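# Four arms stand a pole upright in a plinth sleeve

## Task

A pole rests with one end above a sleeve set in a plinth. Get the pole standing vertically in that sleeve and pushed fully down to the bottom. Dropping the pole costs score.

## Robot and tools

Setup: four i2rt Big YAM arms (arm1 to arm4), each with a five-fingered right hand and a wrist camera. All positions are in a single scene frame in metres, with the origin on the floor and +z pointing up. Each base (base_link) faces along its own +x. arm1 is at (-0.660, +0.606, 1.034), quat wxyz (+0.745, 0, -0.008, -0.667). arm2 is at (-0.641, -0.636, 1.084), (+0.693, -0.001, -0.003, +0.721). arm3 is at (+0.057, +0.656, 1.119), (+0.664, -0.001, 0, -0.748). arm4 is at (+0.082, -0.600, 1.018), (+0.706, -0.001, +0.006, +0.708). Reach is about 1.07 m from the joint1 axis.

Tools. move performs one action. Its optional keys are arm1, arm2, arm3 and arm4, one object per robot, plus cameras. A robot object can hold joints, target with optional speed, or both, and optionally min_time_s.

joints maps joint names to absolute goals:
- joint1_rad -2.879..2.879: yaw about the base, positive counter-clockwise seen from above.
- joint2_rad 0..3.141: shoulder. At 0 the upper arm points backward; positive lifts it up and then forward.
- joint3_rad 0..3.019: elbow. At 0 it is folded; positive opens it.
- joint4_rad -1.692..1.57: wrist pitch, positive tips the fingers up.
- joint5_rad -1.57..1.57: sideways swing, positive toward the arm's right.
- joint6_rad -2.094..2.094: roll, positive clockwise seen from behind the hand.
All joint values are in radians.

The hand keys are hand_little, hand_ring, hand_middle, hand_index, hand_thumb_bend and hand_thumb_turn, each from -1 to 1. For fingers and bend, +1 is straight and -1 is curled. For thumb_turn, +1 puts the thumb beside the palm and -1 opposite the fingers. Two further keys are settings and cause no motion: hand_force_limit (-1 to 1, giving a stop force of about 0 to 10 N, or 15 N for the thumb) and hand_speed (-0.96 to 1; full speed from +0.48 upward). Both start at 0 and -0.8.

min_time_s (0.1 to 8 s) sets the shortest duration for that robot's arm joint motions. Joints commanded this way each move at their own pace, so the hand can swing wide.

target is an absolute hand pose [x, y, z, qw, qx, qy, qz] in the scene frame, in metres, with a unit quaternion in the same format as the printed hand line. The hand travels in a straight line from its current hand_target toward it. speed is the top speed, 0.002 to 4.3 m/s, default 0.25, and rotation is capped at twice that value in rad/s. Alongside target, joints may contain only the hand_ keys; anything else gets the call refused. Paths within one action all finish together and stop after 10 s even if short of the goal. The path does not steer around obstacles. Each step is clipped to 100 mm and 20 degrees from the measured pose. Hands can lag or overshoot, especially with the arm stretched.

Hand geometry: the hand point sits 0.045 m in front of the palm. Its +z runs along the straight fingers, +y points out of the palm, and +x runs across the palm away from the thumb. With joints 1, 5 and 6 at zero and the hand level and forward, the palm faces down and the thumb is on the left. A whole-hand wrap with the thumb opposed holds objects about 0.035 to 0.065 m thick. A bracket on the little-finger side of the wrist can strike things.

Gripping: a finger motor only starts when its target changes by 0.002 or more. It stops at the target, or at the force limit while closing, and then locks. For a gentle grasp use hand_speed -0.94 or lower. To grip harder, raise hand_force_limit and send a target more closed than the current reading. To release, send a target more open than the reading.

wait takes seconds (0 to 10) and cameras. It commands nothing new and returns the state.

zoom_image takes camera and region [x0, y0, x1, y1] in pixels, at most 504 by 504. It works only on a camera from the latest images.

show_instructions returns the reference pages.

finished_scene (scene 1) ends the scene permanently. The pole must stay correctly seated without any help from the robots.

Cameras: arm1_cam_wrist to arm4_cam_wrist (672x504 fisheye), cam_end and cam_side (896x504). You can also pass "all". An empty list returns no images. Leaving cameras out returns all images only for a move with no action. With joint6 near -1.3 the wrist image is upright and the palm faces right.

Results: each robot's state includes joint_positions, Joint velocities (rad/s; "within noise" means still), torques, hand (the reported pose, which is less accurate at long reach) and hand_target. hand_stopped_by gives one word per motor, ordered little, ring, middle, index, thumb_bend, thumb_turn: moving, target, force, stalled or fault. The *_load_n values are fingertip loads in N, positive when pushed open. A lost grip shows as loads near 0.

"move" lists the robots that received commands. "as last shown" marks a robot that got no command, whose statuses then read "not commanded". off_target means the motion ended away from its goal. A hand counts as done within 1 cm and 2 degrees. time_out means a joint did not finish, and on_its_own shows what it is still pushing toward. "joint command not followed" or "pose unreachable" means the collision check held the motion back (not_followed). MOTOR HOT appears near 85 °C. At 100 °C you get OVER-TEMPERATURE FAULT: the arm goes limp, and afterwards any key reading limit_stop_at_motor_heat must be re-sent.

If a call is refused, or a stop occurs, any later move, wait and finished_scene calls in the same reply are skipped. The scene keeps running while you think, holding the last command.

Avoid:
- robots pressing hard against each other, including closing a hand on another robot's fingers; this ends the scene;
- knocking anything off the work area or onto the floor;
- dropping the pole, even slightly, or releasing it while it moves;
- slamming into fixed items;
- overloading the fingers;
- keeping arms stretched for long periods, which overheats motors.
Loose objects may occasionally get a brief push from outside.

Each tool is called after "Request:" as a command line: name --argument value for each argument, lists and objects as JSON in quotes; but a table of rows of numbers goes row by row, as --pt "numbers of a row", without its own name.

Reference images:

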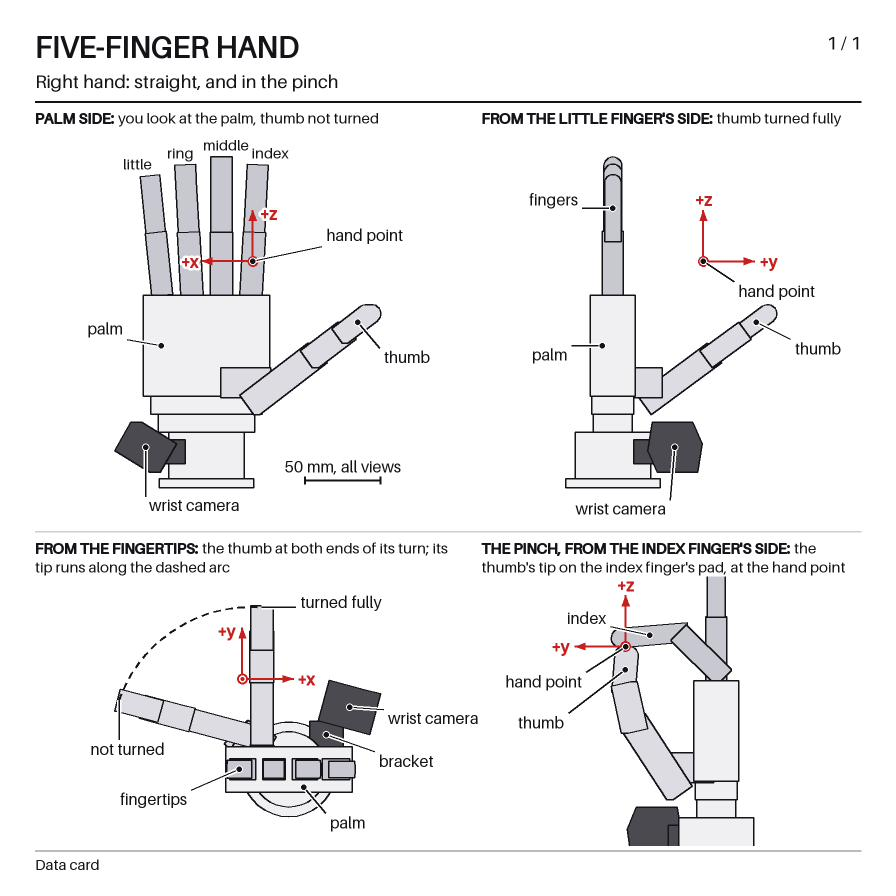

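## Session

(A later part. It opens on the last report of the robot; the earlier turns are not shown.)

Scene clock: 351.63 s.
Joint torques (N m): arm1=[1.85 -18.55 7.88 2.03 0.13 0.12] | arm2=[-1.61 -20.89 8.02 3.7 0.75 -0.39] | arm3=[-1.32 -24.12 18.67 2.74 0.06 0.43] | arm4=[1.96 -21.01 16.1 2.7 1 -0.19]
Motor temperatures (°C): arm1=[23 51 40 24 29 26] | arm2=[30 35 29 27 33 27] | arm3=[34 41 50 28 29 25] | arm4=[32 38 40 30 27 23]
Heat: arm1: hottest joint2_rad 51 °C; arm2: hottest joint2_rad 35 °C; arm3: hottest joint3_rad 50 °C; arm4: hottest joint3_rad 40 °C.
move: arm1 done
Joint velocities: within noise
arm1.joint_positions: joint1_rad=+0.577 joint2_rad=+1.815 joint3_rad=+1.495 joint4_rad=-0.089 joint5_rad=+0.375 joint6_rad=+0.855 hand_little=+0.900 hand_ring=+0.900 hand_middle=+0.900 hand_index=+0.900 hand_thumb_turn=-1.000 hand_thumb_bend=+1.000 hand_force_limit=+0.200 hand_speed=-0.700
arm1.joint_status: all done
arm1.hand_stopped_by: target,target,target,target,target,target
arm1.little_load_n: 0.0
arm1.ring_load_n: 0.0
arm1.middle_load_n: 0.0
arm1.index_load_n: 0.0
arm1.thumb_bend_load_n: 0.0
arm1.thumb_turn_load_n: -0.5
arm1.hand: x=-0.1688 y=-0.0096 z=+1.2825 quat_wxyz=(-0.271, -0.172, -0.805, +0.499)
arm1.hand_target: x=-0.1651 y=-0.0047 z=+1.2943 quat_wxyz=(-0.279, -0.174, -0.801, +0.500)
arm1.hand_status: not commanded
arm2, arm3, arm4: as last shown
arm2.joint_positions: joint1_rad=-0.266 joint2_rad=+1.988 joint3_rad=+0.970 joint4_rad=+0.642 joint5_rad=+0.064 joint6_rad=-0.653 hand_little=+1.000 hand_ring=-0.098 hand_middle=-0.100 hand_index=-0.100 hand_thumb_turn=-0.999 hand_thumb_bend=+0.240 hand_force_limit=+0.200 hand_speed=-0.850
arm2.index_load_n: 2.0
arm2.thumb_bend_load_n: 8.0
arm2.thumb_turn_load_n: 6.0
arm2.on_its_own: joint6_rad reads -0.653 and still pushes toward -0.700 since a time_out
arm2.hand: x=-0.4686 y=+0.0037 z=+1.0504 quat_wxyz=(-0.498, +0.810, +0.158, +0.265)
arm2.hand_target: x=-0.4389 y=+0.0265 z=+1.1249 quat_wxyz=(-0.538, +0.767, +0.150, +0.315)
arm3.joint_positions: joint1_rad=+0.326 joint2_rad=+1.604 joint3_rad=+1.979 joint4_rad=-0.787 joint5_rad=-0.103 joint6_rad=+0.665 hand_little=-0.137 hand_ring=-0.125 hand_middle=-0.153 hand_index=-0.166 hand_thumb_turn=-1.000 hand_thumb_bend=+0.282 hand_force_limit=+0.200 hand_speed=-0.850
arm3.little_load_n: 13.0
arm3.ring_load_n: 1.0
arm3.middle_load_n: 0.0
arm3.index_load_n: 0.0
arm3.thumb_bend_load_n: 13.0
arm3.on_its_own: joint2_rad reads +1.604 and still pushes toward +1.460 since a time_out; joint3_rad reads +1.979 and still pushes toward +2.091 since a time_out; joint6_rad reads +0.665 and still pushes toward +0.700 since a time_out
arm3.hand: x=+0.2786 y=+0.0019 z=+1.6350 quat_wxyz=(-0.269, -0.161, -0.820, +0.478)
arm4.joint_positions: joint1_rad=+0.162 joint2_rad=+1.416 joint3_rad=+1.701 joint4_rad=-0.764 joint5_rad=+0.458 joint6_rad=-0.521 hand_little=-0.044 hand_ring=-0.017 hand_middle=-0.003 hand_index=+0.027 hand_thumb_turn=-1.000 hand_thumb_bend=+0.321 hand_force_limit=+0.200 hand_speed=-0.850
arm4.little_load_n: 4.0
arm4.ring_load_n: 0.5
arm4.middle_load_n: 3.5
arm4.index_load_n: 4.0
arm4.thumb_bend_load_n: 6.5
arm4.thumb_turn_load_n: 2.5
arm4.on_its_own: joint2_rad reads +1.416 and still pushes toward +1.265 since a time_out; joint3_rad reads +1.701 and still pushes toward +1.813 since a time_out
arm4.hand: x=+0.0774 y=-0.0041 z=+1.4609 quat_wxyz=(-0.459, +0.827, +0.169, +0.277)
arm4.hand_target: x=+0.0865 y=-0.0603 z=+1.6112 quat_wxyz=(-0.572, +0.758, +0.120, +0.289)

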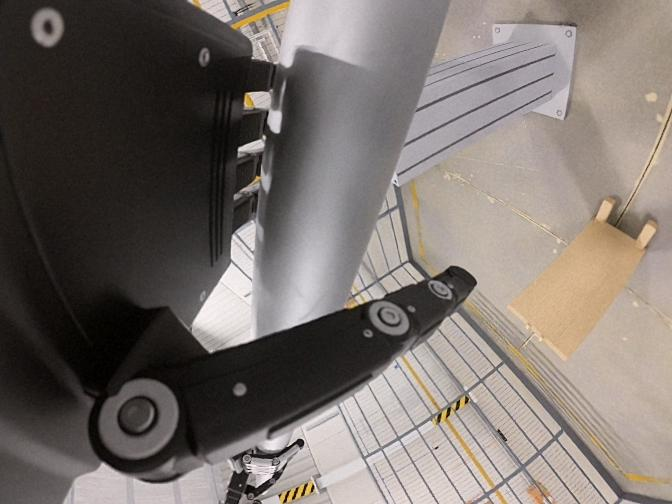

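Request:
move --arm1 '{"target": [-0.197, 0.101, 1.335, 0.275, 0.173, 0.803, -0.500], "speed": 0.08}' --arm3 '{"joints": {"joint2_rad": 1.450}, "min_time_s": 2}'

Request:
move --arm1 '{"target": [-0.036, 0.088, 1.484, 0.2891, 0.1348, 0.8590, -0.4005], "speed": 0.12}' --cameras '["arm1_cam_wrist", "cam_side"]'

Scene clock: 360.77 s.
Joint torques (N m): arm1=[1.55 -15.03 7.45 1.73 0.19 0.1] | arm2=[-1.73 -20.37 8.1 3.71 0.78 -0.39] | arm3=[-1.32 -24.76 18.66 2.77 0.05 0.43] | arm4=[1.61 -20.89 16.02 2.61 1.01 -0.21]
Motor temperatures (°C): arm1=[23 49 39 24 29 25] | arm2=[30 35 29 27 33 27] | arm3=[34 40 51 28 29 25] | arm4=[32 37 41 30 26 23]
Heat: arm1: hottest joint2_rad 49 °C; arm2: hottest joint2_rad 35 °C; arm3: hottest joint3_rad 51 °C; arm4: hottest joint3_rad 41 °C.
move: arm1 done; arm3 time_out
Joint velocities: within noise
arm1.joint_positions: joint1_rad=+0.666 joint2_rad=+1.541 joint3_rad=+1.272 joint4_rad=-0.146 joint5_rad=+0.456 joint6_rad=+0.889 hand_little=+0.900 hand_ring=+0.900 hand_middle=+0.900 hand_index=+0.900 hand_thumb_turn=-1.000 hand_thumb_bend=+1.000 hand_force_limit=+0.200 hand_speed=-0.700
arm1.joint_status: not commanded
arm1.hand_stopped_by: target,target,target,target,target,target
arm1.little_load_n: 0.0
arm1.ring_load_n: 0.0
arm1.middle_load_n: 0.0
arm1.index_load_n: 0.0
arm1.thumb_bend_load_n: 0.0
arm1.thumb_turn_load_n: 0.0
arm1.hand: x=-0.1955 y=+0.0942 z=+1.3298 quat_wxyz=(-0.272, -0.171, -0.803, +0.502)
arm1.hand_target: x=-0.1969 y=+0.1008 z=+1.3351 quat_wxyz=(-0.275, -0.173, -0.803, +0.500)
arm1.hand_status: done (0.009 m and 0.5 deg from the pose sent, 0.126 m and 0.6 deg at the start)
arm2, arm4: as last shown
arm2.on_its_own: joint6_rad reads -0.653 and still pushes toward -0.700 since a time_out
arm3.joint_positions: joint1_rad=+0.326 joint2_rad=+1.604 joint3_rad=+1.979 joint4_rad=-0.787 joint5_rad=-0.103 joint6_rad=+0.665 hand_little=-0.137 hand_ring=-0.125 hand_middle=-0.153 hand_index=-0.166 hand_thumb_turn=-1.000 hand_thumb_bend=+0.282 hand_force_limit=+0.200 hand_speed=-0.850
arm3.joint_status: joint2_rad time_out (moved +0.000 of -0.154)
arm3.hand_stopped_by: force,force,force,force,force,target
arm3.little_load_n: 12.5
arm3.ring_load_n: 1.0
arm3.middle_load_n: 0.0
arm3.index_load_n: 0.0
arm3.thumb_bend_load_n: 13.0
arm3.thumb_turn_load_n: 0.0
arm3.on_its_own: joint2_rad reads +1.604 and still pushes toward +1.450 since a time_out; joint3_rad reads +1.979 and still pushes toward +2.091 since a time_out; joint6_rad reads +0.665 and still pushes toward +0.700 since a time_out
arm3.hand: x=+0.2786 y=+0.0019 z=+1.6350 quat_wxyz=(-0.269, -0.161, -0.820, +0.478)
arm3.hand_target: x=+0.2551 y=+0.0773 z=+1.8034 quat_wxyz=(-0.318, -0.155, -0.733, +0.581)
arm3.hand_status: not commanded
arm4.ring_load_n: 1.0
arm4.middle_load_n: 4.0
arm4.index_load_n: 3.5
arm4.on_its_own: joint2_rad reads +1.416 and still pushes toward +1.265 since a time_out; joint3_rad reads +1.701 and still pushes toward +1.813 since a time_out
pictures: none

not run: a stop came earlier in this reply.

Request:
move --arm1 '{"target": [-0.036, 0.088, 1.484, 0.2891, 0.1348, 0.8590, -0.4005], "speed": 0.12}' --cameras '["arm1_cam_wrist", "cam_side"]'

Scene clock: 364.23 s.
Joint torques (N m): arm1=[2.67 -17.2 11.58 1.52 0.08 0.13] | arm2=[-1.85 -20.78 8.14 3.71 0.75 -0.41] | arm3=[-1.32 -24.82 18.66 2.74 0.05 0.43] | arm4=[1.55 -20.89 16.09 2.62 0.99 -0.18]
Motor temperatures (°C): arm1=[23 48 40 24 29 25] | arm2=[30 35 29 27 32 27] | arm3=[34 40 51 28 29 25] | arm4=[32 37 41 30 26 23]
Heat: arm1: hottest joint2_rad 48 °C; arm2: hottest joint2_rad 35 °C; arm3: hottest joint3_rad 51 °C; arm4: hottest joint3_rad 41 °C.
move: arm1 off_target
Joint velocities: within noise
arm1.joint_positions: joint1_rad=+0.768 joint2_rad=+1.969 joint3_rad=+2.329 joint4_rad=-0.979 joint5_rad=+0.354 joint6_rad=+0.992 hand_little=+0.900 hand_ring=+0.900 hand_middle=+0.900 hand_index=+0.900 hand_thumb_turn=-1.000 hand_thumb_bend=+1.000 hand_force_limit=+0.200 hand_speed=-0.700
arm1.joint_status: not commanded
arm1.hand_stopped_by: target,target,target,target,target,target
arm1.little_load_n: 0.0
arm1.ring_load_n: 0.0
arm1.middle_load_n: 0.0
arm1.index_load_n: 0.0
arm1.thumb_bend_load_n: 0.0
arm1.thumb_turn_load_n: 0.0
arm1.hand: x=-0.0429 y=+0.0883 z=+1.4665 quat_wxyz=(-0.276, -0.131, -0.865, +0.397)
arm1.hand_target: x=-0.0368 y=+0.0886 z=+1.4836 quat_wxyz=(-0.290, -0.135, -0.859, +0.401)
arm1.hand_status: off_target (0.019 m and 1.8 deg from the pose sent, 0.222 m and 14.0 deg at the start)
arm2, arm3, arm4: as last shown
arm2.on_its_own: joint6_rad reads -0.653 and still pushes toward -0.700 since a time_out
arm3.little_load_n: 13.0
arm3.middle_load_n: 0.5
arm3.thumb_bend_load_n: 13.5
arm3.on_its_own: joint2_rad reads +1.604 and still pushes toward +1.450 since a time_out; joint3_rad reads +1.979 and still pushes toward +2.091 since a time_out; joint6_rad reads +0.665 and still pushes toward +0.700 since a time_out
arm4.ring_load_n: 0.5
arm4.middle_load_n: 3.5
arm4.on_its_own: joint2_rad reads +1.416 and still pushes toward +1.265 since a time_out; joint3_rad reads +1.701 and still pushes toward +1.813 since a time_out

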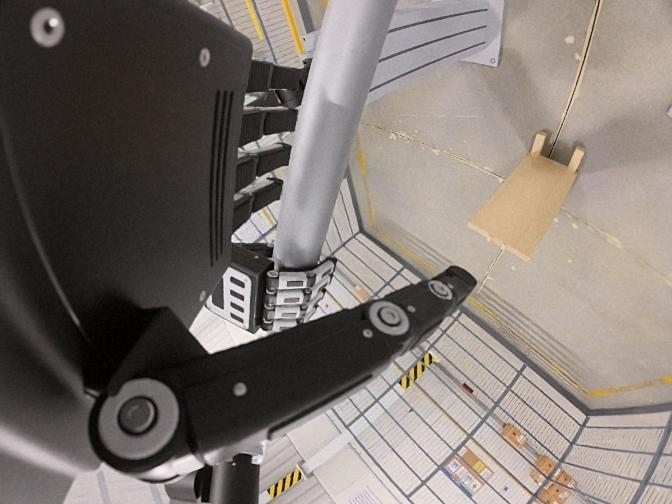

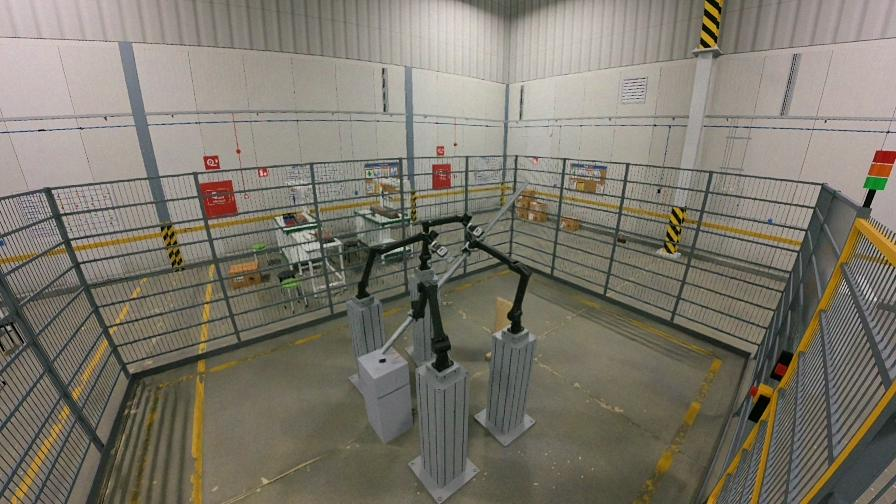

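Request:
zoom_image --camera "arm1_cam_wrist" --region '[220, 0, 440, 330]'

Scaled by 1.527 from the camera's image (finer frame: 960x720).

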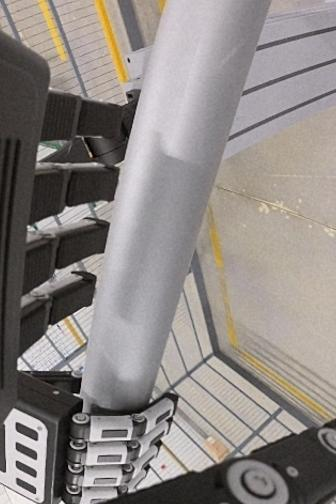

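Request:
move --arm1 '{"target": [0.019, 0.030, 1.455, 0.2891, 0.1348, 0.8590, -0.4005], "speed": 0.08}' --cameras '["arm1_cam_wrist"]'

Scene clock: 371.50 s.
Joint torques (N m): arm1=[2.2 -21.13 10.96 1.59 -0.1 -0.06] | arm2=[-2.37 -20.48 8.06 3.86 0.71 -0.37] | arm3=[-1.2 -24.88 18.65 2.77 0.08 0.43] | arm4=[1.67 -20.84 16.05 2.65 0.97 -0.2]
Motor temperatures (°C): arm1=[23 47 41 24 29 25] | arm2=[30 35 29 27 32 27] | arm3=[34 39 52 28 29 25] | arm4=[32 37 42 30 26 23]
Heat: arm1: hottest joint2_rad 47 °C; arm2: hottest joint2_rad 35 °C; arm3: hottest joint3_rad 52 °C; arm4: hottest joint3_rad 42 °C.
move: arm1 done
Joint velocities: within noise
arm1.joint_positions: joint1_rad=+0.759 joint2_rad=+2.339 joint3_rad=+2.877 joint4_rad=-1.098 joint5_rad=+0.346 joint6_rad=+0.992 hand_little=+0.900 hand_ring=+0.900 hand_middle=+0.900 hand_index=+0.900 hand_thumb_turn=-1.000 hand_thumb_bend=+1.000 hand_force_limit=+0.200 hand_speed=-0.700
arm1.joint_status: not commanded
arm1.hand_stopped_by: target,target,target,target,target,target
arm1.little_load_n: 0.5
arm1.ring_load_n: 0.0
arm1.middle_load_n: 0.0
arm1.index_load_n: -0.5
arm1.thumb_bend_load_n: 0.0
arm1.thumb_turn_load_n: 0.0
arm1.hand: x=+0.0168 y=+0.0306 z=+1.4451 quat_wxyz=(-0.298, -0.137, -0.851, +0.409)
arm1.hand_target: x=+0.0179 y=+0.0307 z=+1.4543 quat_wxyz=(-0.307, -0.135, -0.847, +0.413)
arm1.hand_status: done (0.010 m and 1.7 deg from the pose sent, 0.086 m and 1.7 deg at the start; a joint's target at an end of its range on 19 of 58 steps)
arm2, arm3, arm4: as last shown
arm2.joint_positions: joint1_rad=-0.267 joint2_rad=+1.988 joint3_rad=+0.970 joint4_rad=+0.640 joint5_rad=+0.064 joint6_rad=-0.653 hand_little=+1.000 hand_ring=-0.098 hand_middle=-0.100 hand_index=-0.100 hand_thumb_turn=-0.999 hand_thumb_bend=+0.240 hand_force_limit=+0.200 hand_speed=-0.850
arm2.thumb_turn_load_n: 6.5
arm2.on_its_own: joint6_rad reads -0.653 and still pushes toward -0.700 since a time_out
arm2.hand: x=-0.4680 y=+0.0032 z=+1.0500 quat_wxyz=(-0.497, +0.811, +0.158, +0.265)
arm2.hand_target: x=-0.4388 y=+0.0264 z=+1.1249 quat_wxyz=(-0.538, +0.767, +0.150, +0.315)
arm3.joint_positions: joint1_rad=+0.326 joint2_rad=+1.604 joint3_rad=+1.979 joint4_rad=-0.787 joint5_rad=-0.104 joint6_rad=+0.665 hand_little=-0.137 hand_ring=-0.125 hand_middle=-0.153 hand_index=-0.166 hand_thumb_turn=-1.000 hand_thumb_bend=+0.282 hand_force_limit=+0.200 hand_speed=-0.850
arm3.middle_load_n: 0.0
arm3.thumb_bend_load_n: 13.0
arm3.on_its_own: joint2_rad reads +1.604 and still pushes toward +1.450 since a time_out; joint3_rad reads +1.979 and still pushes toward +2.091 since a time_out; joint6_rad reads +0.665 and still pushes toward +0.700 since a time_out
arm3.hand: x=+0.2784 y=+0.0019 z=+1.6350 quat_wxyz=(-0.269, -0.161, -0.820, +0.478)
arm3.hand_target: x=+0.2550 y=+0.0773 z=+1.8034 quat_wxyz=(-0.318, -0.155, -0.733, +0.581)
arm4.joint_positions: joint1_rad=+0.162 joint2_rad=+1.416 joint3_rad=+1.701 joint4_rad=-0.766 joint5_rad=+0.459 joint6_rad=-0.521 hand_little=-0.044 hand_ring=-0.017 hand_middle=-0.003 hand_index=+0.027 hand_thumb_turn=-1.000 hand_thumb_bend=+0.321 hand_force_limit=+0.200 hand_speed=-0.850
arm4.ring_load_n: 1.0
arm4.middle_load_n: 4.0
arm4.thumb_bend_load_n: 7.0
arm4.on_its_own: joint2_rad reads +1.416 and still pushes toward +1.265 since a time_out; joint3_rad reads +1.701 and still pushes toward +1.813 since a time_out
arm4.hand: x=+0.0776 y=-0.0045 z=+1.4609 quat_wxyz=(-0.459, +0.827, +0.169, +0.278)
arm4.hand_target: x=+0.0866 y=-0.0604 z=+1.6115 quat_wxyz=(-0.572, +0.758, +0.120, +0.289)

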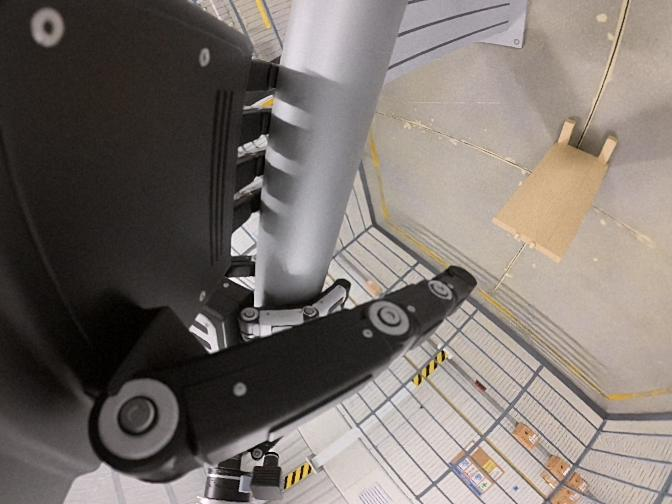

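Request:
move --arm1 '{"target": [-0.022, 0.022, 1.424, 0.2891, 0.1348, 0.8590, -0.4005], "speed": 0.06}' --cameras '["arm1_cam_wrist"]'

Request:
zoom_image --camera "arm1_cam_wrist" --region '[200, 0, 420, 330]'

Scene clock: 376.10 s.
Joint torques (N m): arm1=[0.91 -22.83 6.98 2.77 -0.1 -0.03] | arm2=[-1.9 -20.78 8.16 3.77 0.69 -0.43] | arm3=[-1.32 -24.82 18.65 2.74 0.08 0.43] | arm4=[1.79 -20.84 16.09 2.66 0.98 -0.2]
Motor temperatures (°C): arm1=[23 47 41 24 29 25] | arm2=[30 35 30 27 32 27] | arm3=[34 39 52 28 29 25] | arm4=[32 37 42 30 26 23]
Heat: arm1: hottest joint2_rad 47 °C; arm2: hottest joint2_rad 35 °C; arm3: hottest joint3_rad 52 °C; arm4: hottest joint3_rad 42 °C.
move: arm1 off_target
Joint velocities: within noise
arm1.joint_positions: joint1_rad=+0.715 joint2_rad=+2.154 joint3_rad=+2.469 joint4_rad=-0.928 joint5_rad=+0.308 joint6_rad=+0.975 hand_little=+0.900 hand_ring=+0.900 hand_middle=+0.900 hand_index=+0.900 hand_thumb_turn=-1.000 hand_thumb_bend=+1.000 hand_force_limit=+0.200 hand_speed=-0.700
arm1.joint_status: not commanded
arm1.hand_stopped_by: target,target,target,target,target,target
arm1.little_load_n: 0.5
arm1.ring_load_n: 0.0
arm1.middle_load_n: 0.0
arm1.index_load_n: 0.0
arm1.thumb_bend_load_n: 0.0
arm1.thumb_turn_load_n: 0.0
arm1.hand: x=-0.0187 y=+0.0205 z=+1.4077 quat_wxyz=(-0.278, -0.137, -0.866, +0.393)
arm1.hand_target: x=-0.0221 y=+0.0220 z=+1.4242 quat_wxyz=(-0.289, -0.135, -0.859, +0.401)
arm1.hand_status: off_target (0.017 m and 1.7 deg from the pose sent, 0.045 m and 1.7 deg at the start)
arm2, arm3, arm4: as last shown
arm2.index_load_n: 2.5
arm2.thumb_turn_load_n: 6.0
arm2.on_its_own: joint6_rad reads -0.653 and still pushes toward -0.700 since a time_out
arm3.little_load_n: 13.5
arm3.ring_load_n: 1.5
arm3.on_its_own: joint2_rad reads +1.604 and still pushes toward +1.450 since a time_out; joint3_rad reads +1.979 and still pushes toward +2.091 since a time_out; joint6_rad reads +0.665 and still pushes toward +0.700 since a time_out
arm4.on_its_own: joint2_rad reads +1.416 and still pushes toward +1.265 since a time_out; joint3_rad reads +1.701 and still pushes toward +1.813 since a time_out

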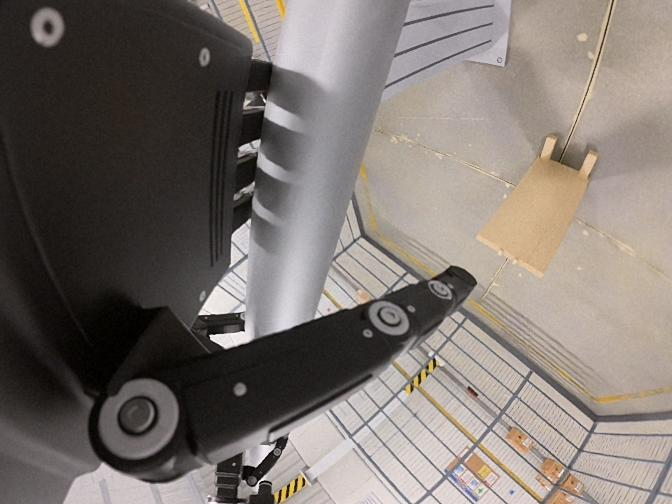

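Scaled by 1.527 from the camera's image (finer frame: 960x720).

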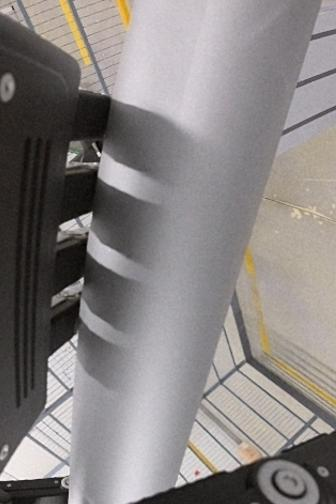

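Request:
move --arm1 '{"target": [-0.017, 0.012, 1.4175, 0.2891, 0.1348, 0.8590, -0.4005], "speed": 0.05}'

Request:
move --arm1 '{"joints": {"hand_speed": -0.85, "hand_force_limit": 0.2, "hand_thumb_bend": 0.35, "hand_little": -0.6, "hand_ring": -0.6, "hand_middle": -0.6, "hand_index": -0.6}}' --cameras '["arm1_cam_wrist"]'

Scene clock: 379.87 s.
Joint torques (N m): arm1=[0.73 -21.01 10.28 2.41 -0.02 -0.01] | arm2=[-1.73 -20.66 8.03 3.69 0.73 -0.4] | arm3=[-1.32 -24.88 18.66 2.76 0.08 0.43] | arm4=[1.79 -21.01 16.08 2.67 0.97 -0.19]
Motor temperatures (°C): arm1=[23 47 40 24 29 25] | arm2=[30 35 30 27 32 27] | arm3=[34 39 53 28 29 25] | arm4=[32 37 42 30 26 23]
Heat: arm1: hottest joint2_rad 47 °C; arm2: hottest joint2_rad 35 °C; arm3: hottest joint3_rad 53 °C; arm4: hottest joint3_rad 42 °C.
move: arm1 off_target
Joint velocities: within noise
arm1.joint_positions: joint1_rad=+0.713 joint2_rad=+2.154 joint3_rad=+2.468 joint4_rad=-0.928 joint5_rad=+0.302 joint6_rad=+0.973 hand_little=+0.900 hand_ring=+0.900 hand_middle=+0.900 hand_index=+0.900 hand_thumb_turn=-1.000 hand_thumb_bend=+1.000 hand_force_limit=+0.200 hand_speed=-0.700
arm1.joint_status: not commanded
arm1.hand_stopped_by: target,target,target,target,target,target
arm1.little_load_n: 0.0
arm1.ring_load_n: 0.0
arm1.middle_load_n: 0.0
arm1.index_load_n: 0.0
arm1.thumb_bend_load_n: 0.0
arm1.thumb_turn_load_n: 0.0
arm1.hand: x=-0.0196 y=+0.0198 z=+1.4074 quat_wxyz=(-0.279, -0.136, -0.866, +0.392)
arm1.hand_target: x=-0.0175 y=+0.0124 z=+1.4174 quat_wxyz=(-0.289, -0.135, -0.859, +0.401)
arm1.hand_status: off_target (0.013 m and 1.7 deg from the pose sent, 0.013 m and 1.7 deg at the start)
arm2, arm3, arm4: as last shown
arm2.index_load_n: 2.0
arm2.on_its_own: joint6_rad reads -0.653 and still pushes toward -0.700 since a time_out
arm3.on_its_own: joint2_rad reads +1.604 and still pushes toward +1.450 since a time_out; joint3_rad reads +1.979 and still pushes toward +2.091 since a time_out; joint6_rad reads +0.665 and still pushes toward +0.700 since a time_out
arm4.on_its_own: joint2_rad reads +1.416 and still pushes toward +1.265 since a time_out; joint3_rad reads +1.701 and still pushes toward +1.813 since a time_out
pictures: none

Scene clock: 383.70 s.
Joint torques (N m): arm1=[3.78 -21.25 10.11 1.03 -0.32 -0.1] | arm2=[-1.9 -20.89 7.98 3.75 0.76 -0.36] | arm3=[-1.2 -24.82 18.66 2.77 0.1 0.43] | arm4=[1.9 -20.89 16.16 2.66 1.09 -0.2]
Motor temperatures (°C): arm1=[23 47 41 24 29 25] | arm2=[30 36 30 27 32 27] | arm3=[34 39 53 28 29 25] | arm4=[32 37 43 30 26 23]
Heat: arm1: hottest joint2_rad 47 °C; arm2: hottest joint2_rad 36 °C; arm3: hottest joint3_rad 53 °C; arm4: hottest joint3_rad 43 °C.
move: arm1 off_target
Joint velocities: within noise
arm1.joint_positions: joint1_rad=+0.688 joint2_rad=+2.163 joint3_rad=+2.468 joint4_rad=-0.889 joint5_rad=+0.309 joint6_rad=+0.980 hand_little=+0.361 hand_ring=+0.278 hand_middle=+0.235 hand_index=+0.196 hand_thumb_turn=-1.000 hand_thumb_bend=+0.442 hand_force_limit=+0.200 hand_speed=-0.850
arm1.joint_status: hand_little off_target (ended at +0.361, target -0.600); hand_ring off_target (ended at +0.278, target -0.600); hand_middle off_target (ended at +0.235, target -0.600); hand_index off_target (ended at +0.196, target -0.600); hand_thumb_bend off_target (ended at +0.442, target +0.350); the others done
arm1.hand_stopped_by: force,force,force,force,force,target
arm1.little_load_n: 0.0
arm1.ring_load_n: 0.0
arm1.middle_load_n: 1.0
arm1.index_load_n: 9.0
arm1.thumb_bend_load_n: 9.0
arm1.thumb_turn_load_n: 0.0
arm1.hand: x=-0.0295 y=-0.0033 z=+1.4090 quat_wxyz=(-0.284, -0.152, -0.856, +0.404)
arm1.hand_target: x=-0.0175 y=+0.0124 z=+1.4174 quat_wxyz=(-0.289, -0.135, -0.859, +0.401)
arm1.hand_status: not commanded
arm2, arm3, arm4: as last shown
arm2.joint_positions: joint1_rad=-0.266 joint2_rad=+1.988 joint3_rad=+0.970 joint4_rad=+0.640 joint5_rad=+0.063 joint6_rad=-0.653 hand_little=+1.000 hand_ring=-0.098 hand_middle=-0.100 hand_index=-0.100 hand_thumb_turn=-0.999 hand_thumb_bend=+0.240 hand_force_limit=+0.200 hand_speed=-0.850
arm2.index_load_n: 2.5
arm2.thumb_turn_load_n: 6.5
arm2.on_its_own: joint6_rad reads -0.653 and still pushes toward -0.700 since a time_out
arm2.hand: x=-0.4687 y=+0.0034 z=+1.0500 quat_wxyz=(-0.498, +0.811, +0.159, +0.265)
arm2.hand_target: x=-0.4389 y=+0.0265 z=+1.1249 quat_wxyz=(-0.538, +0.767, +0.150, +0.315)
arm3.joint_positions: joint1_rad=+0.325 joint2_rad=+1.603 joint3_rad=+1.979 joint4_rad=-0.787 joint5_rad=-0.105 joint6_rad=+0.665 hand_little=-0.137 hand_ring=-0.125 hand_middle=-0.153 hand_index=-0.166 hand_thumb_turn=-1.000 hand_thumb_bend=+0.282 hand_force_limit=+0.200 hand_speed=-0.850
arm3.little_load_n: 13.0
arm3.ring_load_n: 1.0
arm3.thumb_turn_load_n: -0.5
arm3.on_its_own: joint2_rad reads +1.603 and still pushes toward +1.450 since a time_out; joint3_rad reads +1.979 and still pushes toward +2.091 since a time_out; joint6_rad reads +0.665 and still pushes toward +0.700 since a time_out
arm3.hand: x=+0.2777 y=+0.0020 z=+1.6354 quat_wxyz=(-0.269, -0.161, -0.820, +0.478)
arm3.hand_target: x=+0.2549 y=+0.0774 z=+1.8036 quat_wxyz=(-0.318, -0.155, -0.733, +0.581)
arm4.joint_positions: joint1_rad=+0.162 joint2_rad=+1.416 joint3_rad=+1.701 joint4_rad=-0.766 joint5_rad=+0.456 joint6_rad=-0.521 hand_little=-0.044 hand_ring=-0.017 hand_middle=-0.003 hand_index=+0.027 hand_thumb_turn=-1.000 hand_thumb_bend=+0.321 hand_force_limit=+0.200 hand_speed=-0.850
arm4.little_load_n: 3.0
arm4.ring_load_n: 0.5
arm4.middle_load_n: 4.5
arm4.index_load_n: 5.0
arm4.thumb_bend_load_n: 6.5
arm4.thumb_turn_load_n: 3.5
arm4.on_its_own: joint2_rad reads +1.416 and still pushes toward +1.265 since a time_out; joint3_rad reads +1.701 and still pushes toward +1.813 since a time_out
arm4.hand: x=+0.0770 y=-0.0044 z=+1.4607 quat_wxyz=(-0.459, +0.827, +0.170, +0.276)

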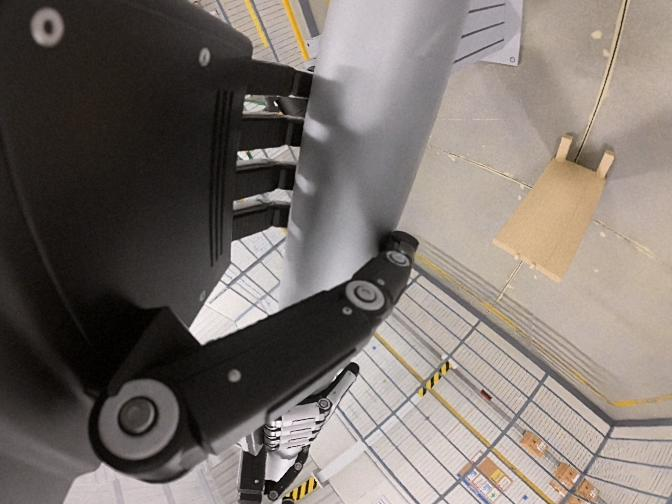

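Request:
move --arm1 '{"joints": {"hand_speed": -0.7, "hand_thumb_bend": 1.0, "hand_little": 0.9, "hand_ring": 0.9, "hand_middle": 0.9, "hand_index": 0.9}}'

Request:
move --arm1 '{"target": [-0.014, 0.003, 1.410, 0.2891, 0.1348, 0.8590, -0.4005], "speed": 0.05}' --cameras '["arm1_cam_wrist"]'

Request:
zoom_image --camera "arm1_cam_wrist" --region '[220, 0, 500, 330]'

Scene clock: 388.43 s.
Joint torques (N m): arm1=[2.08 -20.6 10.28 1.55 0.07 -0.05] | arm2=[-2.02 -20.78 8.17 3.7 0.7 -0.4] | arm3=[-1.2 -24.76 18.65 2.77 0.1 0.43] | arm4=[1.79 -21.19 16.12 2.63 1.06 -0.18]
Motor temperatures (°C): arm1=[23 47 41 24 29 25] | arm2=[30 36 30 27 32 27] | arm3=[34 39 54 28 29 25] | arm4=[32 37 43 30 26 23]
Heat: arm1: hottest joint2_rad 47 °C; arm2: hottest joint2_rad 36 °C; arm3: hottest joint3_rad 54 °C; arm4: hottest joint3_rad 43 °C.
move: arm1 done
Joint velocities: within noise
arm1.joint_positions: joint1_rad=+0.701 joint2_rad=+2.163 joint3_rad=+2.468 joint4_rad=-0.903 joint5_rad=+0.300 joint6_rad=+0.974 hand_little=+0.900 hand_ring=+0.900 hand_middle=+0.900 hand_index=+0.900 hand_thumb_turn=-1.000 hand_thumb_bend=+1.000 hand_force_limit=+0.200 hand_speed=-0.700
arm1.joint_status: all done
arm1.hand_stopped_by: target,target,target,target,target,target
arm1.little_load_n: 0.0
arm1.ring_load_n: -0.5
arm1.middle_load_n: 0.0
arm1.index_load_n: 0.0
arm1.thumb_bend_load_n: 0.0
arm1.thumb_turn_load_n: 0.0
arm1.hand: x=-0.0218 y=+0.0082 z=+1.4056 quat_wxyz=(-0.283, -0.142, -0.861, +0.397)
arm1.hand_target: x=-0.0176 y=+0.0123 z=+1.4173 quat_wxyz=(-0.289, -0.135, -0.859, +0.401)
arm1.hand_status: not commanded
arm2.joint_positions: joint1_rad=-0.266 joint2_rad=+1.988 joint3_rad=+0.970 joint4_rad=+0.640 joint5_rad=+0.064 joint6_rad=-0.653 hand_little=+1.000 hand_ring=-0.098 hand_middle=-0.100 hand_index=-0.100 hand_thumb_turn=-0.999 hand_thumb_bend=+0.240 hand_force_limit=+0.200 hand_speed=-0.850
arm2.joint_status: not commanded
arm2.hand_stopped_by: fault,force,force,force,force,target
arm2.little_load_n: 0.0
arm2.ring_load_n: 0.0
arm2.middle_load_n: 0.0
arm2.index_load_n: 2.0
arm2.thumb_bend_load_n: 8.5
arm2.thumb_turn_load_n: 6.5
arm2.on_its_own: joint6_rad reads -0.653 and still pushes toward -0.700 since a time_out
arm2.hand: x=-0.4686 y=+0.0034 z=+1.0500 quat_wxyz=(-0.497, +0.811, +0.158, +0.265)
arm2.hand_target: x=-0.4389 y=+0.0265 z=+1.1249 quat_wxyz=(-0.538, +0.767, +0.150, +0.315)
arm2.hand_status: not commanded
arm3: as last shown
arm3.thumb_bend_load_n: 13.5
arm3.on_its_own: joint2_rad reads +1.603 and still pushes toward +1.450 since a time_out; joint3_rad reads +1.979 and still pushes toward +2.091 since a time_out; joint6_rad reads +0.665 and still pushes toward +0.700 since a time_out
arm4.joint_positions: joint1_rad=+0.162 joint2_rad=+1.416 joint3_rad=+1.701 joint4_rad=-0.766 joint5_rad=+0.457 joint6_rad=-0.521 hand_little=-0.044 hand_ring=-0.017 hand_middle=-0.003 hand_index=+0.027 hand_thumb_turn=-1.000 hand_thumb_bend=+0.321 hand_force_limit=+0.200 hand_speed=-0.850
arm4.joint_status: not commanded
arm4.hand_stopped_by: force,force,force,force,force,target
arm4.little_load_n: 3.5
arm4.ring_load_n: 0.5
arm4.middle_load_n: 4.5
arm4.index_load_n: 4.5
arm4.thumb_bend_load_n: 6.5
arm4.thumb_turn_load_n: 3.0
arm4.on_its_own: joint2_rad reads +1.416 and still pushes toward +1.265 since a time_out; joint3_rad reads +1.701 and still pushes toward +1.813 since a time_out
arm4.hand: x=+0.0772 y=-0.0044 z=+1.4608 quat_wxyz=(-0.459, +0.827, +0.169, +0.277)
arm4.hand_target: x=+0.0866 y=-0.0604 z=+1.6115 quat_wxyz=(-0.572, +0.758, +0.120, +0.289)
arm4.hand_status: not commanded
pictures: none

Scene clock: 389.47 s.
Joint torques (N m): arm1=[2.55 -21.07 11.77 1.78 -0.01 0] | arm2=[-2.08 -20.84 8.14 3.84 0.74 -0.37] | arm3=[-1.14 -24.47 18.69 2.76 0.1 0.44] | arm4=[1.79 -20.89 16.14 2.67 1.07 -0.21]
Motor temperatures (°C): arm1=[23 47 41 24 29 25] | arm2=[30 36 30 27 32 27] | arm3=[34 39 54 28 29 25] | arm4=[32 37 43 30 26 23]
Heat: arm1: hottest joint2_rad 47 °C; arm2: hottest joint2_rad 36 °C; arm3: hottest joint3_rad 54 °C; arm4: hottest joint3_rad 43 °C.
move: arm1 off_target
Joint velocities: within noise
arm1.joint_positions: joint1_rad=+0.701 joint2_rad=+2.180 joint3_rad=+2.470 joint4_rad=-0.903 joint5_rad=+0.295 joint6_rad=+0.969 hand_little=+0.900 hand_ring=+0.900 hand_middle=+0.900 hand_index=+0.900 hand_thumb_turn=-1.000 hand_thumb_bend=+1.000 hand_force_limit=+0.200 hand_speed=-0.700
arm1.joint_status: not commanded
arm1.hand_stopped_by: target,target,target,target,target,target
arm1.little_load_n: 0.0
arm1.ring_load_n: 0.0
arm1.middle_load_n: 0.0
arm1.index_load_n: 0.0
arm1.thumb_bend_load_n: 0.0
arm1.thumb_turn_load_n: 0.0
arm1.hand: x=-0.0186 y=+0.0061 z=+1.3921 quat_wxyz=(-0.279, -0.138, -0.866, +0.392)
arm1.hand_target: x=-0.0149 y=+0.0036 z=+1.4096 quat_wxyz=(-0.290, -0.135, -0.859, +0.401)
arm1.hand_status: off_target (0.019 m and 1.8 deg from the pose sent, 0.010 m and 1.1 deg at the start)
arm2, arm3, arm4: as last shown
arm2.little_load_n: -0.5
arm2.thumb_bend_load_n: 8.0
arm2.on_its_own: joint6_rad reads -0.653 and still pushes toward -0.700 since a time_out
arm3.ring_load_n: 1.5
arm3.thumb_turn_load_n: 0.0
arm3.on_its_own: joint2_rad reads +1.603 and still pushes toward +1.450 since a time_out; joint3_rad reads +1.979 and still pushes toward +2.091 since a time_out; joint6_rad reads +0.665 and still pushes toward +0.700 since a time_out
arm4.middle_load_n: 4.0
arm4.on_its_own: joint2_rad reads +1.416 and still pushes toward +1.265 since a time_out; joint3_rad reads +1.701 and still pushes toward +1.813 since a time_out

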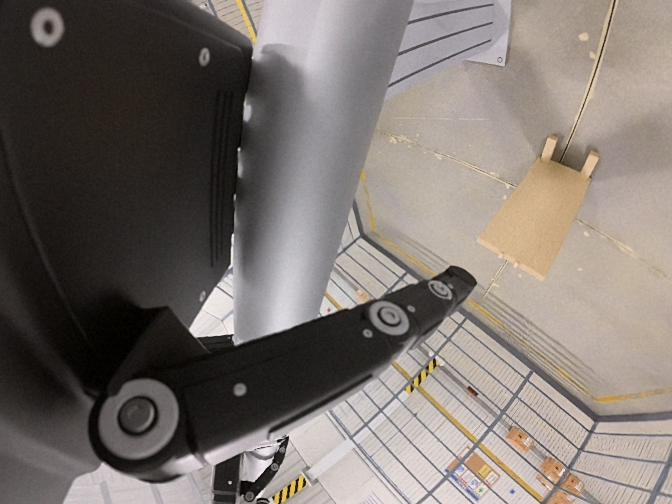

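Scaled by 1.527 from the camera's image (finer frame: 960x720).

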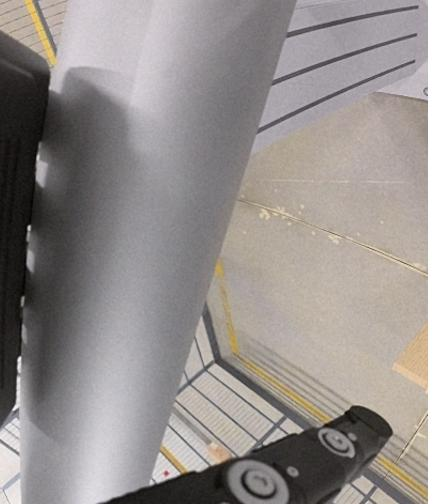

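Request:
move --arm1 '{"joints": {"hand_speed": -0.85, "hand_force_limit": -0.2, "hand_little": -0.6, "hand_ring": -0.6, "hand_middle": -0.6, "hand_index": -0.6}}' --cameras '["arm1_cam_wrist"]'

Scene clock: 394.40 s.
Joint torques (N m): arm1=[3.08 -21.89 11.47 1.36 -0.25 -0.09] | arm2=[-1.67 -20.84 8.21 3.75 0.75 -0.38] | arm3=[-1.2 -24.76 18.66 2.78 0.1 0.43] | arm4=[1.73 -20.89 16.09 2.63 1.11 -0.19]
Motor temperatures (°C): arm1=[23 47 41 24 29 25] | arm2=[30 36 30 27 32 27] | arm3=[34 38 54 28 29 25] | arm4=[32 37 43 30 26 23]
Heat: arm1: hottest joint2_rad 47 °C; arm2: hottest joint2_rad 36 °C; arm3: hottest joint3_rad 54 °C; arm4: hottest joint3_rad 43 °C.
move: arm1 off_target
Joint velocities: within noise
arm1.joint_positions: joint1_rad=+0.684 joint2_rad=+2.192 joint3_rad=+2.479 joint4_rad=-0.889 joint5_rad=+0.302 joint6_rad=+0.971 hand_little=+0.291 hand_ring=+0.069 hand_middle=+0.013 hand_index=-0.029 hand_thumb_turn=-1.000 hand_thumb_bend=+1.000 hand_force_limit=-0.200 hand_speed=-0.850
arm1.joint_status: hand_little off_target (ended at +0.291, target -0.600); hand_ring off_target (ended at +0.069, target -0.600); hand_middle off_target (ended at +0.013, target -0.600); hand_index off_target (ended at -0.029, target -0.600); the others done
arm1.hand_stopped_by: force,force,force,force,target,target
arm1.little_load_n: 0.0
arm1.ring_load_n: 0.0
arm1.middle_load_n: 0.0
arm1.index_load_n: 4.5
arm1.thumb_bend_load_n: 0.0
arm1.thumb_turn_load_n: 0.0
arm1.hand: x=-0.0257 y=-0.0093 z=+1.3901 quat_wxyz=(-0.277, -0.148, -0.861, +0.399)
arm1.hand_target: x=-0.0148 y=+0.0036 z=+1.4099 quat_wxyz=(-0.290, -0.135, -0.858, +0.401)
arm1.hand_status: not commanded
arm2, arm4: as last shown
arm2.joint_positions: joint1_rad=-0.266 joint2_rad=+1.988 joint3_rad=+0.970 joint4_rad=+0.640 joint5_rad=+0.063 joint6_rad=-0.653 hand_little=+1.000 hand_ring=-0.098 hand_middle=-0.100 hand_index=-0.100 hand_thumb_turn=-0.999 hand_thumb_bend=+0.240 hand_force_limit=+0.200 hand_speed=-0.850
arm2.little_load_n: 0.0
arm2.index_load_n: 2.5
arm2.on_its_own: joint6_rad reads -0.653 and still pushes toward -0.700 since a time_out
arm2.hand: x=-0.4687 y=+0.0034 z=+1.0500 quat_wxyz=(-0.498, +0.811, +0.159, +0.265)
arm2.hand_target: x=-0.4388 y=+0.0264 z=+1.1249 quat_wxyz=(-0.538, +0.767, +0.150, +0.315)
arm3.joint_positions: joint1_rad=+0.325 joint2_rad=+1.603 joint3_rad=+1.979 joint4_rad=-0.787 joint5_rad=-0.105 joint6_rad=+0.665 hand_little=-0.137 hand_ring=-0.125 hand_middle=-0.153 hand_index=-0.166 hand_thumb_turn=-1.000 hand_thumb_bend=+0.282 hand_force_limit=+0.200 hand_speed=-0.850
arm3.joint_status: not commanded
arm3.hand_stopped_by: force,force,force,force,force,target
arm3.little_load_n: 13.5
arm3.ring_load_n: 1.0
arm3.middle_load_n: 0.0
arm3.index_load_n: 0.0
arm3.thumb_bend_load_n: 13.5
arm3.thumb_turn_load_n: -0.5
arm3.on_its_own: joint2_rad reads +1.603 and still pushes toward +1.450 since a time_out; joint3_rad reads +1.979 and still pushes toward +2.091 since a time_out; joint6_rad reads +0.665 and still pushes toward +0.700 since a time_out
arm3.hand: x=+0.2777 y=+0.0021 z=+1.6353 quat_wxyz=(-0.269, -0.161, -0.820, +0.478)
arm3.hand_target: x=+0.2550 y=+0.0774 z=+1.8035 quat_wxyz=(-0.318, -0.155, -0.733, +0.581)
arm3.hand_status: not commanded
arm4.joint_positions: joint1_rad=+0.162 joint2_rad=+1.416 joint3_rad=+1.701 joint4_rad=-0.766 joint5_rad=+0.455 joint6_rad=-0.521 hand_little=-0.044 hand_ring=-0.017 hand_middle=-0.003 hand_index=+0.027 hand_thumb_turn=-1.000 hand_thumb_bend=+0.321 hand_force_limit=+0.200 hand_speed=-0.850
arm4.little_load_n: 3.0
arm4.middle_load_n: 5.0
arm4.index_load_n: 5.5
arm4.thumb_bend_load_n: 6.0
arm4.thumb_turn_load_n: 3.5
arm4.on_its_own: joint2_rad reads +1.416 and still pushes toward +1.265 since a time_out; joint3_rad reads +1.701 and still pushes toward +1.813 since a time_out
arm4.hand: x=+0.0769 y=-0.0044 z=+1.4607 quat_wxyz=(-0.459, +0.827, +0.170, +0.276)

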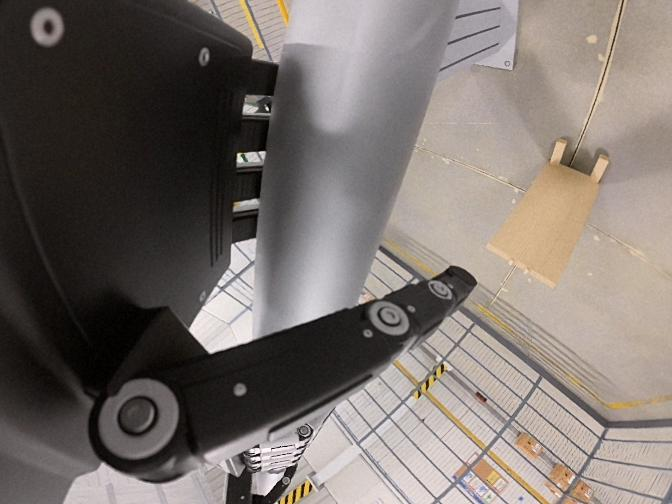

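Request:
move --arm1 '{"joints": {"hand_speed": -0.7, "hand_little": 0.9, "hand_ring": 0.9, "hand_middle": 0.9, "hand_index": 0.9}}'

Request:
move --arm1 '{"target": [0.004, 0.026, 1.388, 0.2891, 0.1348, 0.8590, -0.4005], "speed": 0.06}' --cameras '["arm1_cam_wrist"]'

Scene clock: 398.57 s.
Joint torques (N m): arm1=[2.14 -22.07 11.33 1.44 0.07 -0.09] | arm2=[-2.08 -20.72 7.95 3.74 0.74 -0.4] | arm3=[-1.2 -24.76 18.66 2.8 0.11 0.43] | arm4=[1.79 -20.95 16.2 2.7 1.08 -0.19]
Motor temperatures (°C): arm1=[23 47 41 24 29 25] | arm2=[30 36 30 27 32 27] | arm3=[34 38 55 28 29 25] | arm4=[32 37 43 30 26 23]
Heat: arm1: hottest joint2_rad 47 °C; arm2: hottest joint2_rad 36 °C; arm3: hottest joint3_rad 55 °C; arm4: hottest joint3_rad 43 °C.
move: arm1 done
Joint velocities: within noise
arm1.joint_positions: joint1_rad=+0.694 joint2_rad=+2.192 joint3_rad=+2.479 joint4_rad=-0.897 joint5_rad=+0.295 joint6_rad=+0.970 hand_little=+0.900 hand_ring=+0.900 hand_middle=+0.900 hand_index=+0.900 hand_thumb_turn=-1.000 hand_thumb_bend=+1.000 hand_force_limit=-0.200 hand_speed=-0.700
arm1.joint_status: all done
arm1.hand_stopped_by: target,target,target,target,target,target
arm1.little_load_n: 0.0
arm1.ring_load_n: 0.0
arm1.middle_load_n: 0.0
arm1.index_load_n: 0.0
arm1.thumb_bend_load_n: 0.0
arm1.thumb_turn_load_n: 0.0
arm1.hand: x=-0.0196 y=-0.0009 z=+1.3882 quat_wxyz=(-0.278, -0.141, -0.865, +0.394)
arm1.hand_target: x=-0.0147 y=+0.0038 z=+1.4099 quat_wxyz=(-0.290, -0.135, -0.858, +0.401)
arm1.hand_status: not commanded
arm2, arm3, arm4: as last shown
arm2.joint_positions: joint1_rad=-0.266 joint2_rad=+1.988 joint3_rad=+0.970 joint4_rad=+0.640 joint5_rad=+0.064 joint6_rad=-0.653 hand_little=+1.000 hand_ring=-0.098 hand_middle=-0.100 hand_index=-0.100 hand_thumb_turn=-0.999 hand_thumb_bend=+0.240 hand_force_limit=+0.200 hand_speed=-0.850
arm2.ring_load_n: 0.5
arm2.index_load_n: 2.0
arm2.thumb_turn_load_n: 6.0
arm2.on_its_own: joint6_rad reads -0.653 and still pushes toward -0.700 since a time_out
arm2.hand: x=-0.4686 y=+0.0034 z=+1.0500 quat_wxyz=(-0.497, +0.811, +0.158, +0.265)
arm2.hand_target: x=-0.4389 y=+0.0265 z=+1.1249 quat_wxyz=(-0.538, +0.767, +0.150, +0.315)
arm3.index_load_n: 0.5
arm3.on_its_own: joint2_rad reads +1.603 and still pushes toward +1.450 since a time_out; joint3_rad reads +1.979 and still pushes toward +2.091 since a time_out; joint6_rad reads +0.665 and still pushes toward +0.700 since a time_out
arm3.hand_target: x=+0.2550 y=+0.0773 z=+1.8035 quat_wxyz=(-0.318, -0.155, -0.733, +0.581)
arm4.joint_positions: joint1_rad=+0.162 joint2_rad=+1.416 joint3_rad=+1.701 joint4_rad=-0.766 joint5_rad=+0.457 joint6_rad=-0.521 hand_little=-0.044 hand_ring=-0.017 hand_middle=-0.003 hand_index=+0.027 hand_thumb_turn=-1.000 hand_thumb_bend=+0.321 hand_force_limit=+0.200 hand_speed=-0.850
arm4.little_load_n: 3.5
arm4.middle_load_n: 4.5
arm4.index_load_n: 4.5
arm4.thumb_turn_load_n: 3.0
arm4.on_its_own: joint2_rad reads +1.416 and still pushes toward +1.265 since a time_out; joint3_rad reads +1.701 and still pushes toward +1.813 since a time_out
arm4.hand: x=+0.0772 y=-0.0044 z=+1.4608 quat_wxyz=(-0.459, +0.827, +0.169, +0.277)
arm4.hand_target: x=+0.0866 y=-0.0604 z=+1.6114 quat_wxyz=(-0.572, +0.758, +0.120, +0.289)
pictures: none

Scene clock: 399.77 s.
Joint torques (N m): arm1=[3.96 -22.65 6.61 2.44 -0.16 0.16] | arm2=[-2.49 -20.78 8.12 3.77 0.69 -0.38] | arm3=[-1.14 -24.7 18.66 2.8 0.11 0.43] | arm4=[1.67 -20.89 16.08 2.65 1.07 -0.19]
Motor temperatures (°C): arm1=[23 47 41 24 29 25] | arm2=[30 36 30 27 32 27] | arm3=[34 38 55 28 29 25] | arm4=[32 37 43 30 27 23]
Heat: arm1: hottest joint2_rad 47 °C; arm2: hottest joint2_rad 36 °C; arm3: hottest joint3_rad 55 °C; arm4: hottest joint3_rad 43 °C.
move: arm1 off_target
Joint velocities: within noise
arm1.joint_positions: joint1_rad=+0.710 joint2_rad=+2.169 joint3_rad=+2.424 joint4_rad=-0.844 joint5_rad=+0.333 joint6_rad=+0.974 hand_little=+0.900 hand_ring=+0.900 hand_middle=+0.900 hand_index=+0.900 hand_thumb_turn=-1.000 hand_thumb_bend=+1.000 hand_force_limit=-0.200 hand_speed=-0.700
arm1.joint_status: not commanded
arm1.hand_stopped_by: target,target,target,target,target,target
arm1.little_load_n: 0.0
arm1.ring_load_n: 0.0
arm1.middle_load_n: 0.0
arm1.index_load_n: 0.0
arm1.thumb_bend_load_n: 0.0
arm1.thumb_turn_load_n: 0.0
arm1.hand: x=-0.0151 y=+0.0030 z=+1.3878 quat_wxyz=(-0.278, -0.146, -0.857, +0.408)
arm1.hand_target: x=+0.0035 y=+0.0258 z=+1.3881 quat_wxyz=(-0.289, -0.135, -0.859, +0.400)
arm1.hand_status: off_target (0.030 m and 2.0 deg from the pose sent, 0.036 m and 1.8 deg at the start)
arm2, arm3, arm4: as last shown
arm2.ring_load_n: 0.0
arm2.thumb_bend_load_n: 8.5
arm2.thumb_turn_load_n: 6.5
arm2.on_its_own: joint6_rad reads -0.653 and still pushes toward -0.700 since a time_out
arm3.ring_load_n: 1.5
arm3.index_load_n: 0.0
arm3.on_its_own: joint2_rad reads +1.603 and still pushes toward +1.450 since a time_out; joint3_rad reads +1.979 and still pushes toward +2.091 since a time_out; joint6_rad reads +0.665 and still pushes toward +0.700 since a time_out
arm4.thumb_bend_load_n: 6.5
arm4.on_its_own: joint2_rad reads +1.416 and still pushes toward +1.265 since a time_out; joint3_rad reads +1.701 and still pushes toward +1.813 since a time_out

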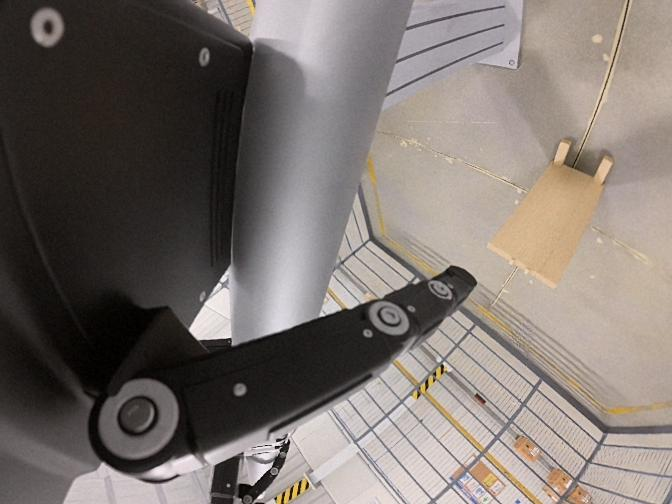

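Request:
move --arm1 '{"joints": {"hand_speed": -0.85, "hand_force_limit": 0.2, "hand_thumb_bend": 0.3, "hand_little": -0.6, "hand_ring": -0.6, "hand_middle": -0.6, "hand_index": -0.6}, "target": [0.008, 0.030, 1.376, 0.2891, 0.1348, 0.8590, -0.4005], "speed": 0.02}' --cameras '["arm1_cam_wrist"]'

Scene clock: 404.47 s.
Joint torques (N m): arm1=[6.3 -22.24 6.6 0.8 -0.61 0.04] | arm2=[-2.43 -20.66 8.13 3.81 0.81 -0.4] | arm3=[-1.08 -24.64 18.66 2.88 0.14 0.44] | arm4=[1.61 -21.07 16.03 2.56 1.2 -0.19]
Motor temperatures (°C): arm1=[23 47 41 24 29 25] | arm2=[30 36 30 27 32 27] | arm3=[33 39 55 28 29 25] | arm4=[32 37 44 30 27 23]
Heat: arm1: hottest joint2_rad 47 °C; arm2: hottest joint2_rad 36 °C; arm3: hottest joint3_rad 55 °C; arm4: hottest joint3_rad 44 °C.
move: arm1 off_target
Joint velocities: within noise
arm1.joint_positions: joint1_rad=+0.702 joint2_rad=+2.155 joint3_rad=+2.375 joint4_rad=-0.767 joint5_rad=+0.352 joint6_rad=+0.983 hand_little=-0.001 hand_ring=-0.043 hand_middle=-0.084 hand_index=-0.111 hand_thumb_turn=-1.000 hand_thumb_bend=+0.319 hand_force_limit=+0.200 hand_speed=-0.850
arm1.joint_status: hand_little off_target (ended at -0.001, target -0.600); hand_ring off_target (ended at -0.043, target -0.600); hand_middle off_target (ended at -0.084, target -0.600); hand_index off_target (ended at -0.111, target -0.600); the others done
arm1.hand_stopped_by: force,force,force,force,force,target
arm1.little_load_n: 2.5
arm1.ring_load_n: 0.0
arm1.middle_load_n: 2.5
arm1.index_load_n: 7.5
arm1.thumb_bend_load_n: 8.5
arm1.thumb_turn_load_n: 0.0
arm1.hand: x=-0.0177 y=-0.0089 z=+1.3888 quat_wxyz=(-0.288, -0.160, -0.844, +0.424)
arm1.hand_target: x=+0.0076 y=+0.0292 z=+1.3764 quat_wxyz=(-0.289, -0.135, -0.859, +0.401)
arm1.hand_status: off_target (0.048 m and 4.3 deg from the pose sent, 0.037 m and 2.0 deg at the start)
arm2, arm3, arm4: as last shown
arm2.joint_positions: joint1_rad=-0.265 joint2_rad=+1.988 joint3_rad=+0.970 joint4_rad=+0.640 joint5_rad=+0.062 joint6_rad=-0.653 hand_little=+1.000 hand_ring=-0.098 hand_middle=-0.100 hand_index=-0.100 hand_thumb_turn=-0.999 hand_thumb_bend=+0.240 hand_force_limit=+0.200 hand_speed=-0.850
arm2.index_load_n: 3.0
arm2.thumb_bend_load_n: 7.5
arm2.on_its_own: joint6_rad reads -0.653 and still pushes toward -0.700 since a time_out
arm2.hand: x=-0.4696 y=+0.0037 z=+1.0500 quat_wxyz=(-0.498, +0.811, +0.159, +0.264)
arm2.hand_target: x=-0.4390 y=+0.0265 z=+1.1249 quat_wxyz=(-0.538, +0.767, +0.150, +0.315)
arm3.joint_positions: joint1_rad=+0.324 joint2_rad=+1.602 joint3_rad=+1.979 joint4_rad=-0.790 joint5_rad=-0.105 joint6_rad=+0.664 hand_little=-0.137 hand_ring=-0.125 hand_middle=-0.153 hand_index=-0.166 hand_thumb_turn=-1.000 hand_thumb_bend=+0.282 hand_force_limit=+0.200 hand_speed=-0.850
arm3.ring_load_n: 1.0
arm3.thumb_turn_load_n: -1.0
arm3.on_its_own: joint2_rad reads +1.602 and still pushes toward +1.450 since a time_out; joint3_rad reads +1.979 and still pushes toward +2.091 since a time_out; joint6_rad reads +0.664 and still pushes toward +0.700 since a time_out
arm3.hand: x=+0.2772 y=+0.0027 z=+1.6356 quat_wxyz=(-0.269, -0.161, -0.820, +0.478)
arm3.hand_target: x=+0.2550 y=+0.0774 z=+1.8035 quat_wxyz=(-0.318, -0.155, -0.733, +0.581)
arm4.joint_positions: joint1_rad=+0.162 joint2_rad=+1.416 joint3_rad=+1.701 joint4_rad=-0.764 joint5_rad=+0.453 joint6_rad=-0.521 hand_little=-0.044 hand_ring=-0.017 hand_middle=-0.003 hand_index=+0.027 hand_thumb_turn=-1.000 hand_thumb_bend=+0.321 hand_force_limit=+0.200 hand_speed=-0.850
arm4.little_load_n: 3.0
arm4.middle_load_n: 5.5
arm4.index_load_n: 6.5
arm4.thumb_bend_load_n: 5.5
arm4.thumb_turn_load_n: 3.5
arm4.on_its_own: joint2_rad reads +1.416 and still pushes toward +1.265 since a time_out; joint3_rad reads +1.701 and still pushes toward +1.813 since a time_out
arm4.hand: x=+0.0764 y=-0.0039 z=+1.4610 quat_wxyz=(-0.461, +0.827, +0.170, +0.275)

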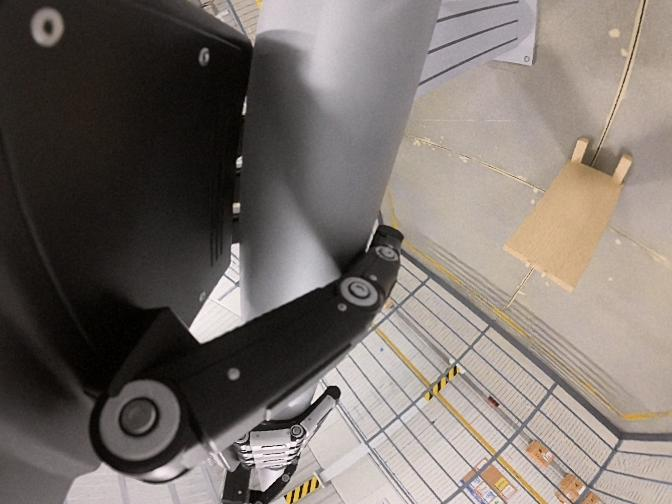

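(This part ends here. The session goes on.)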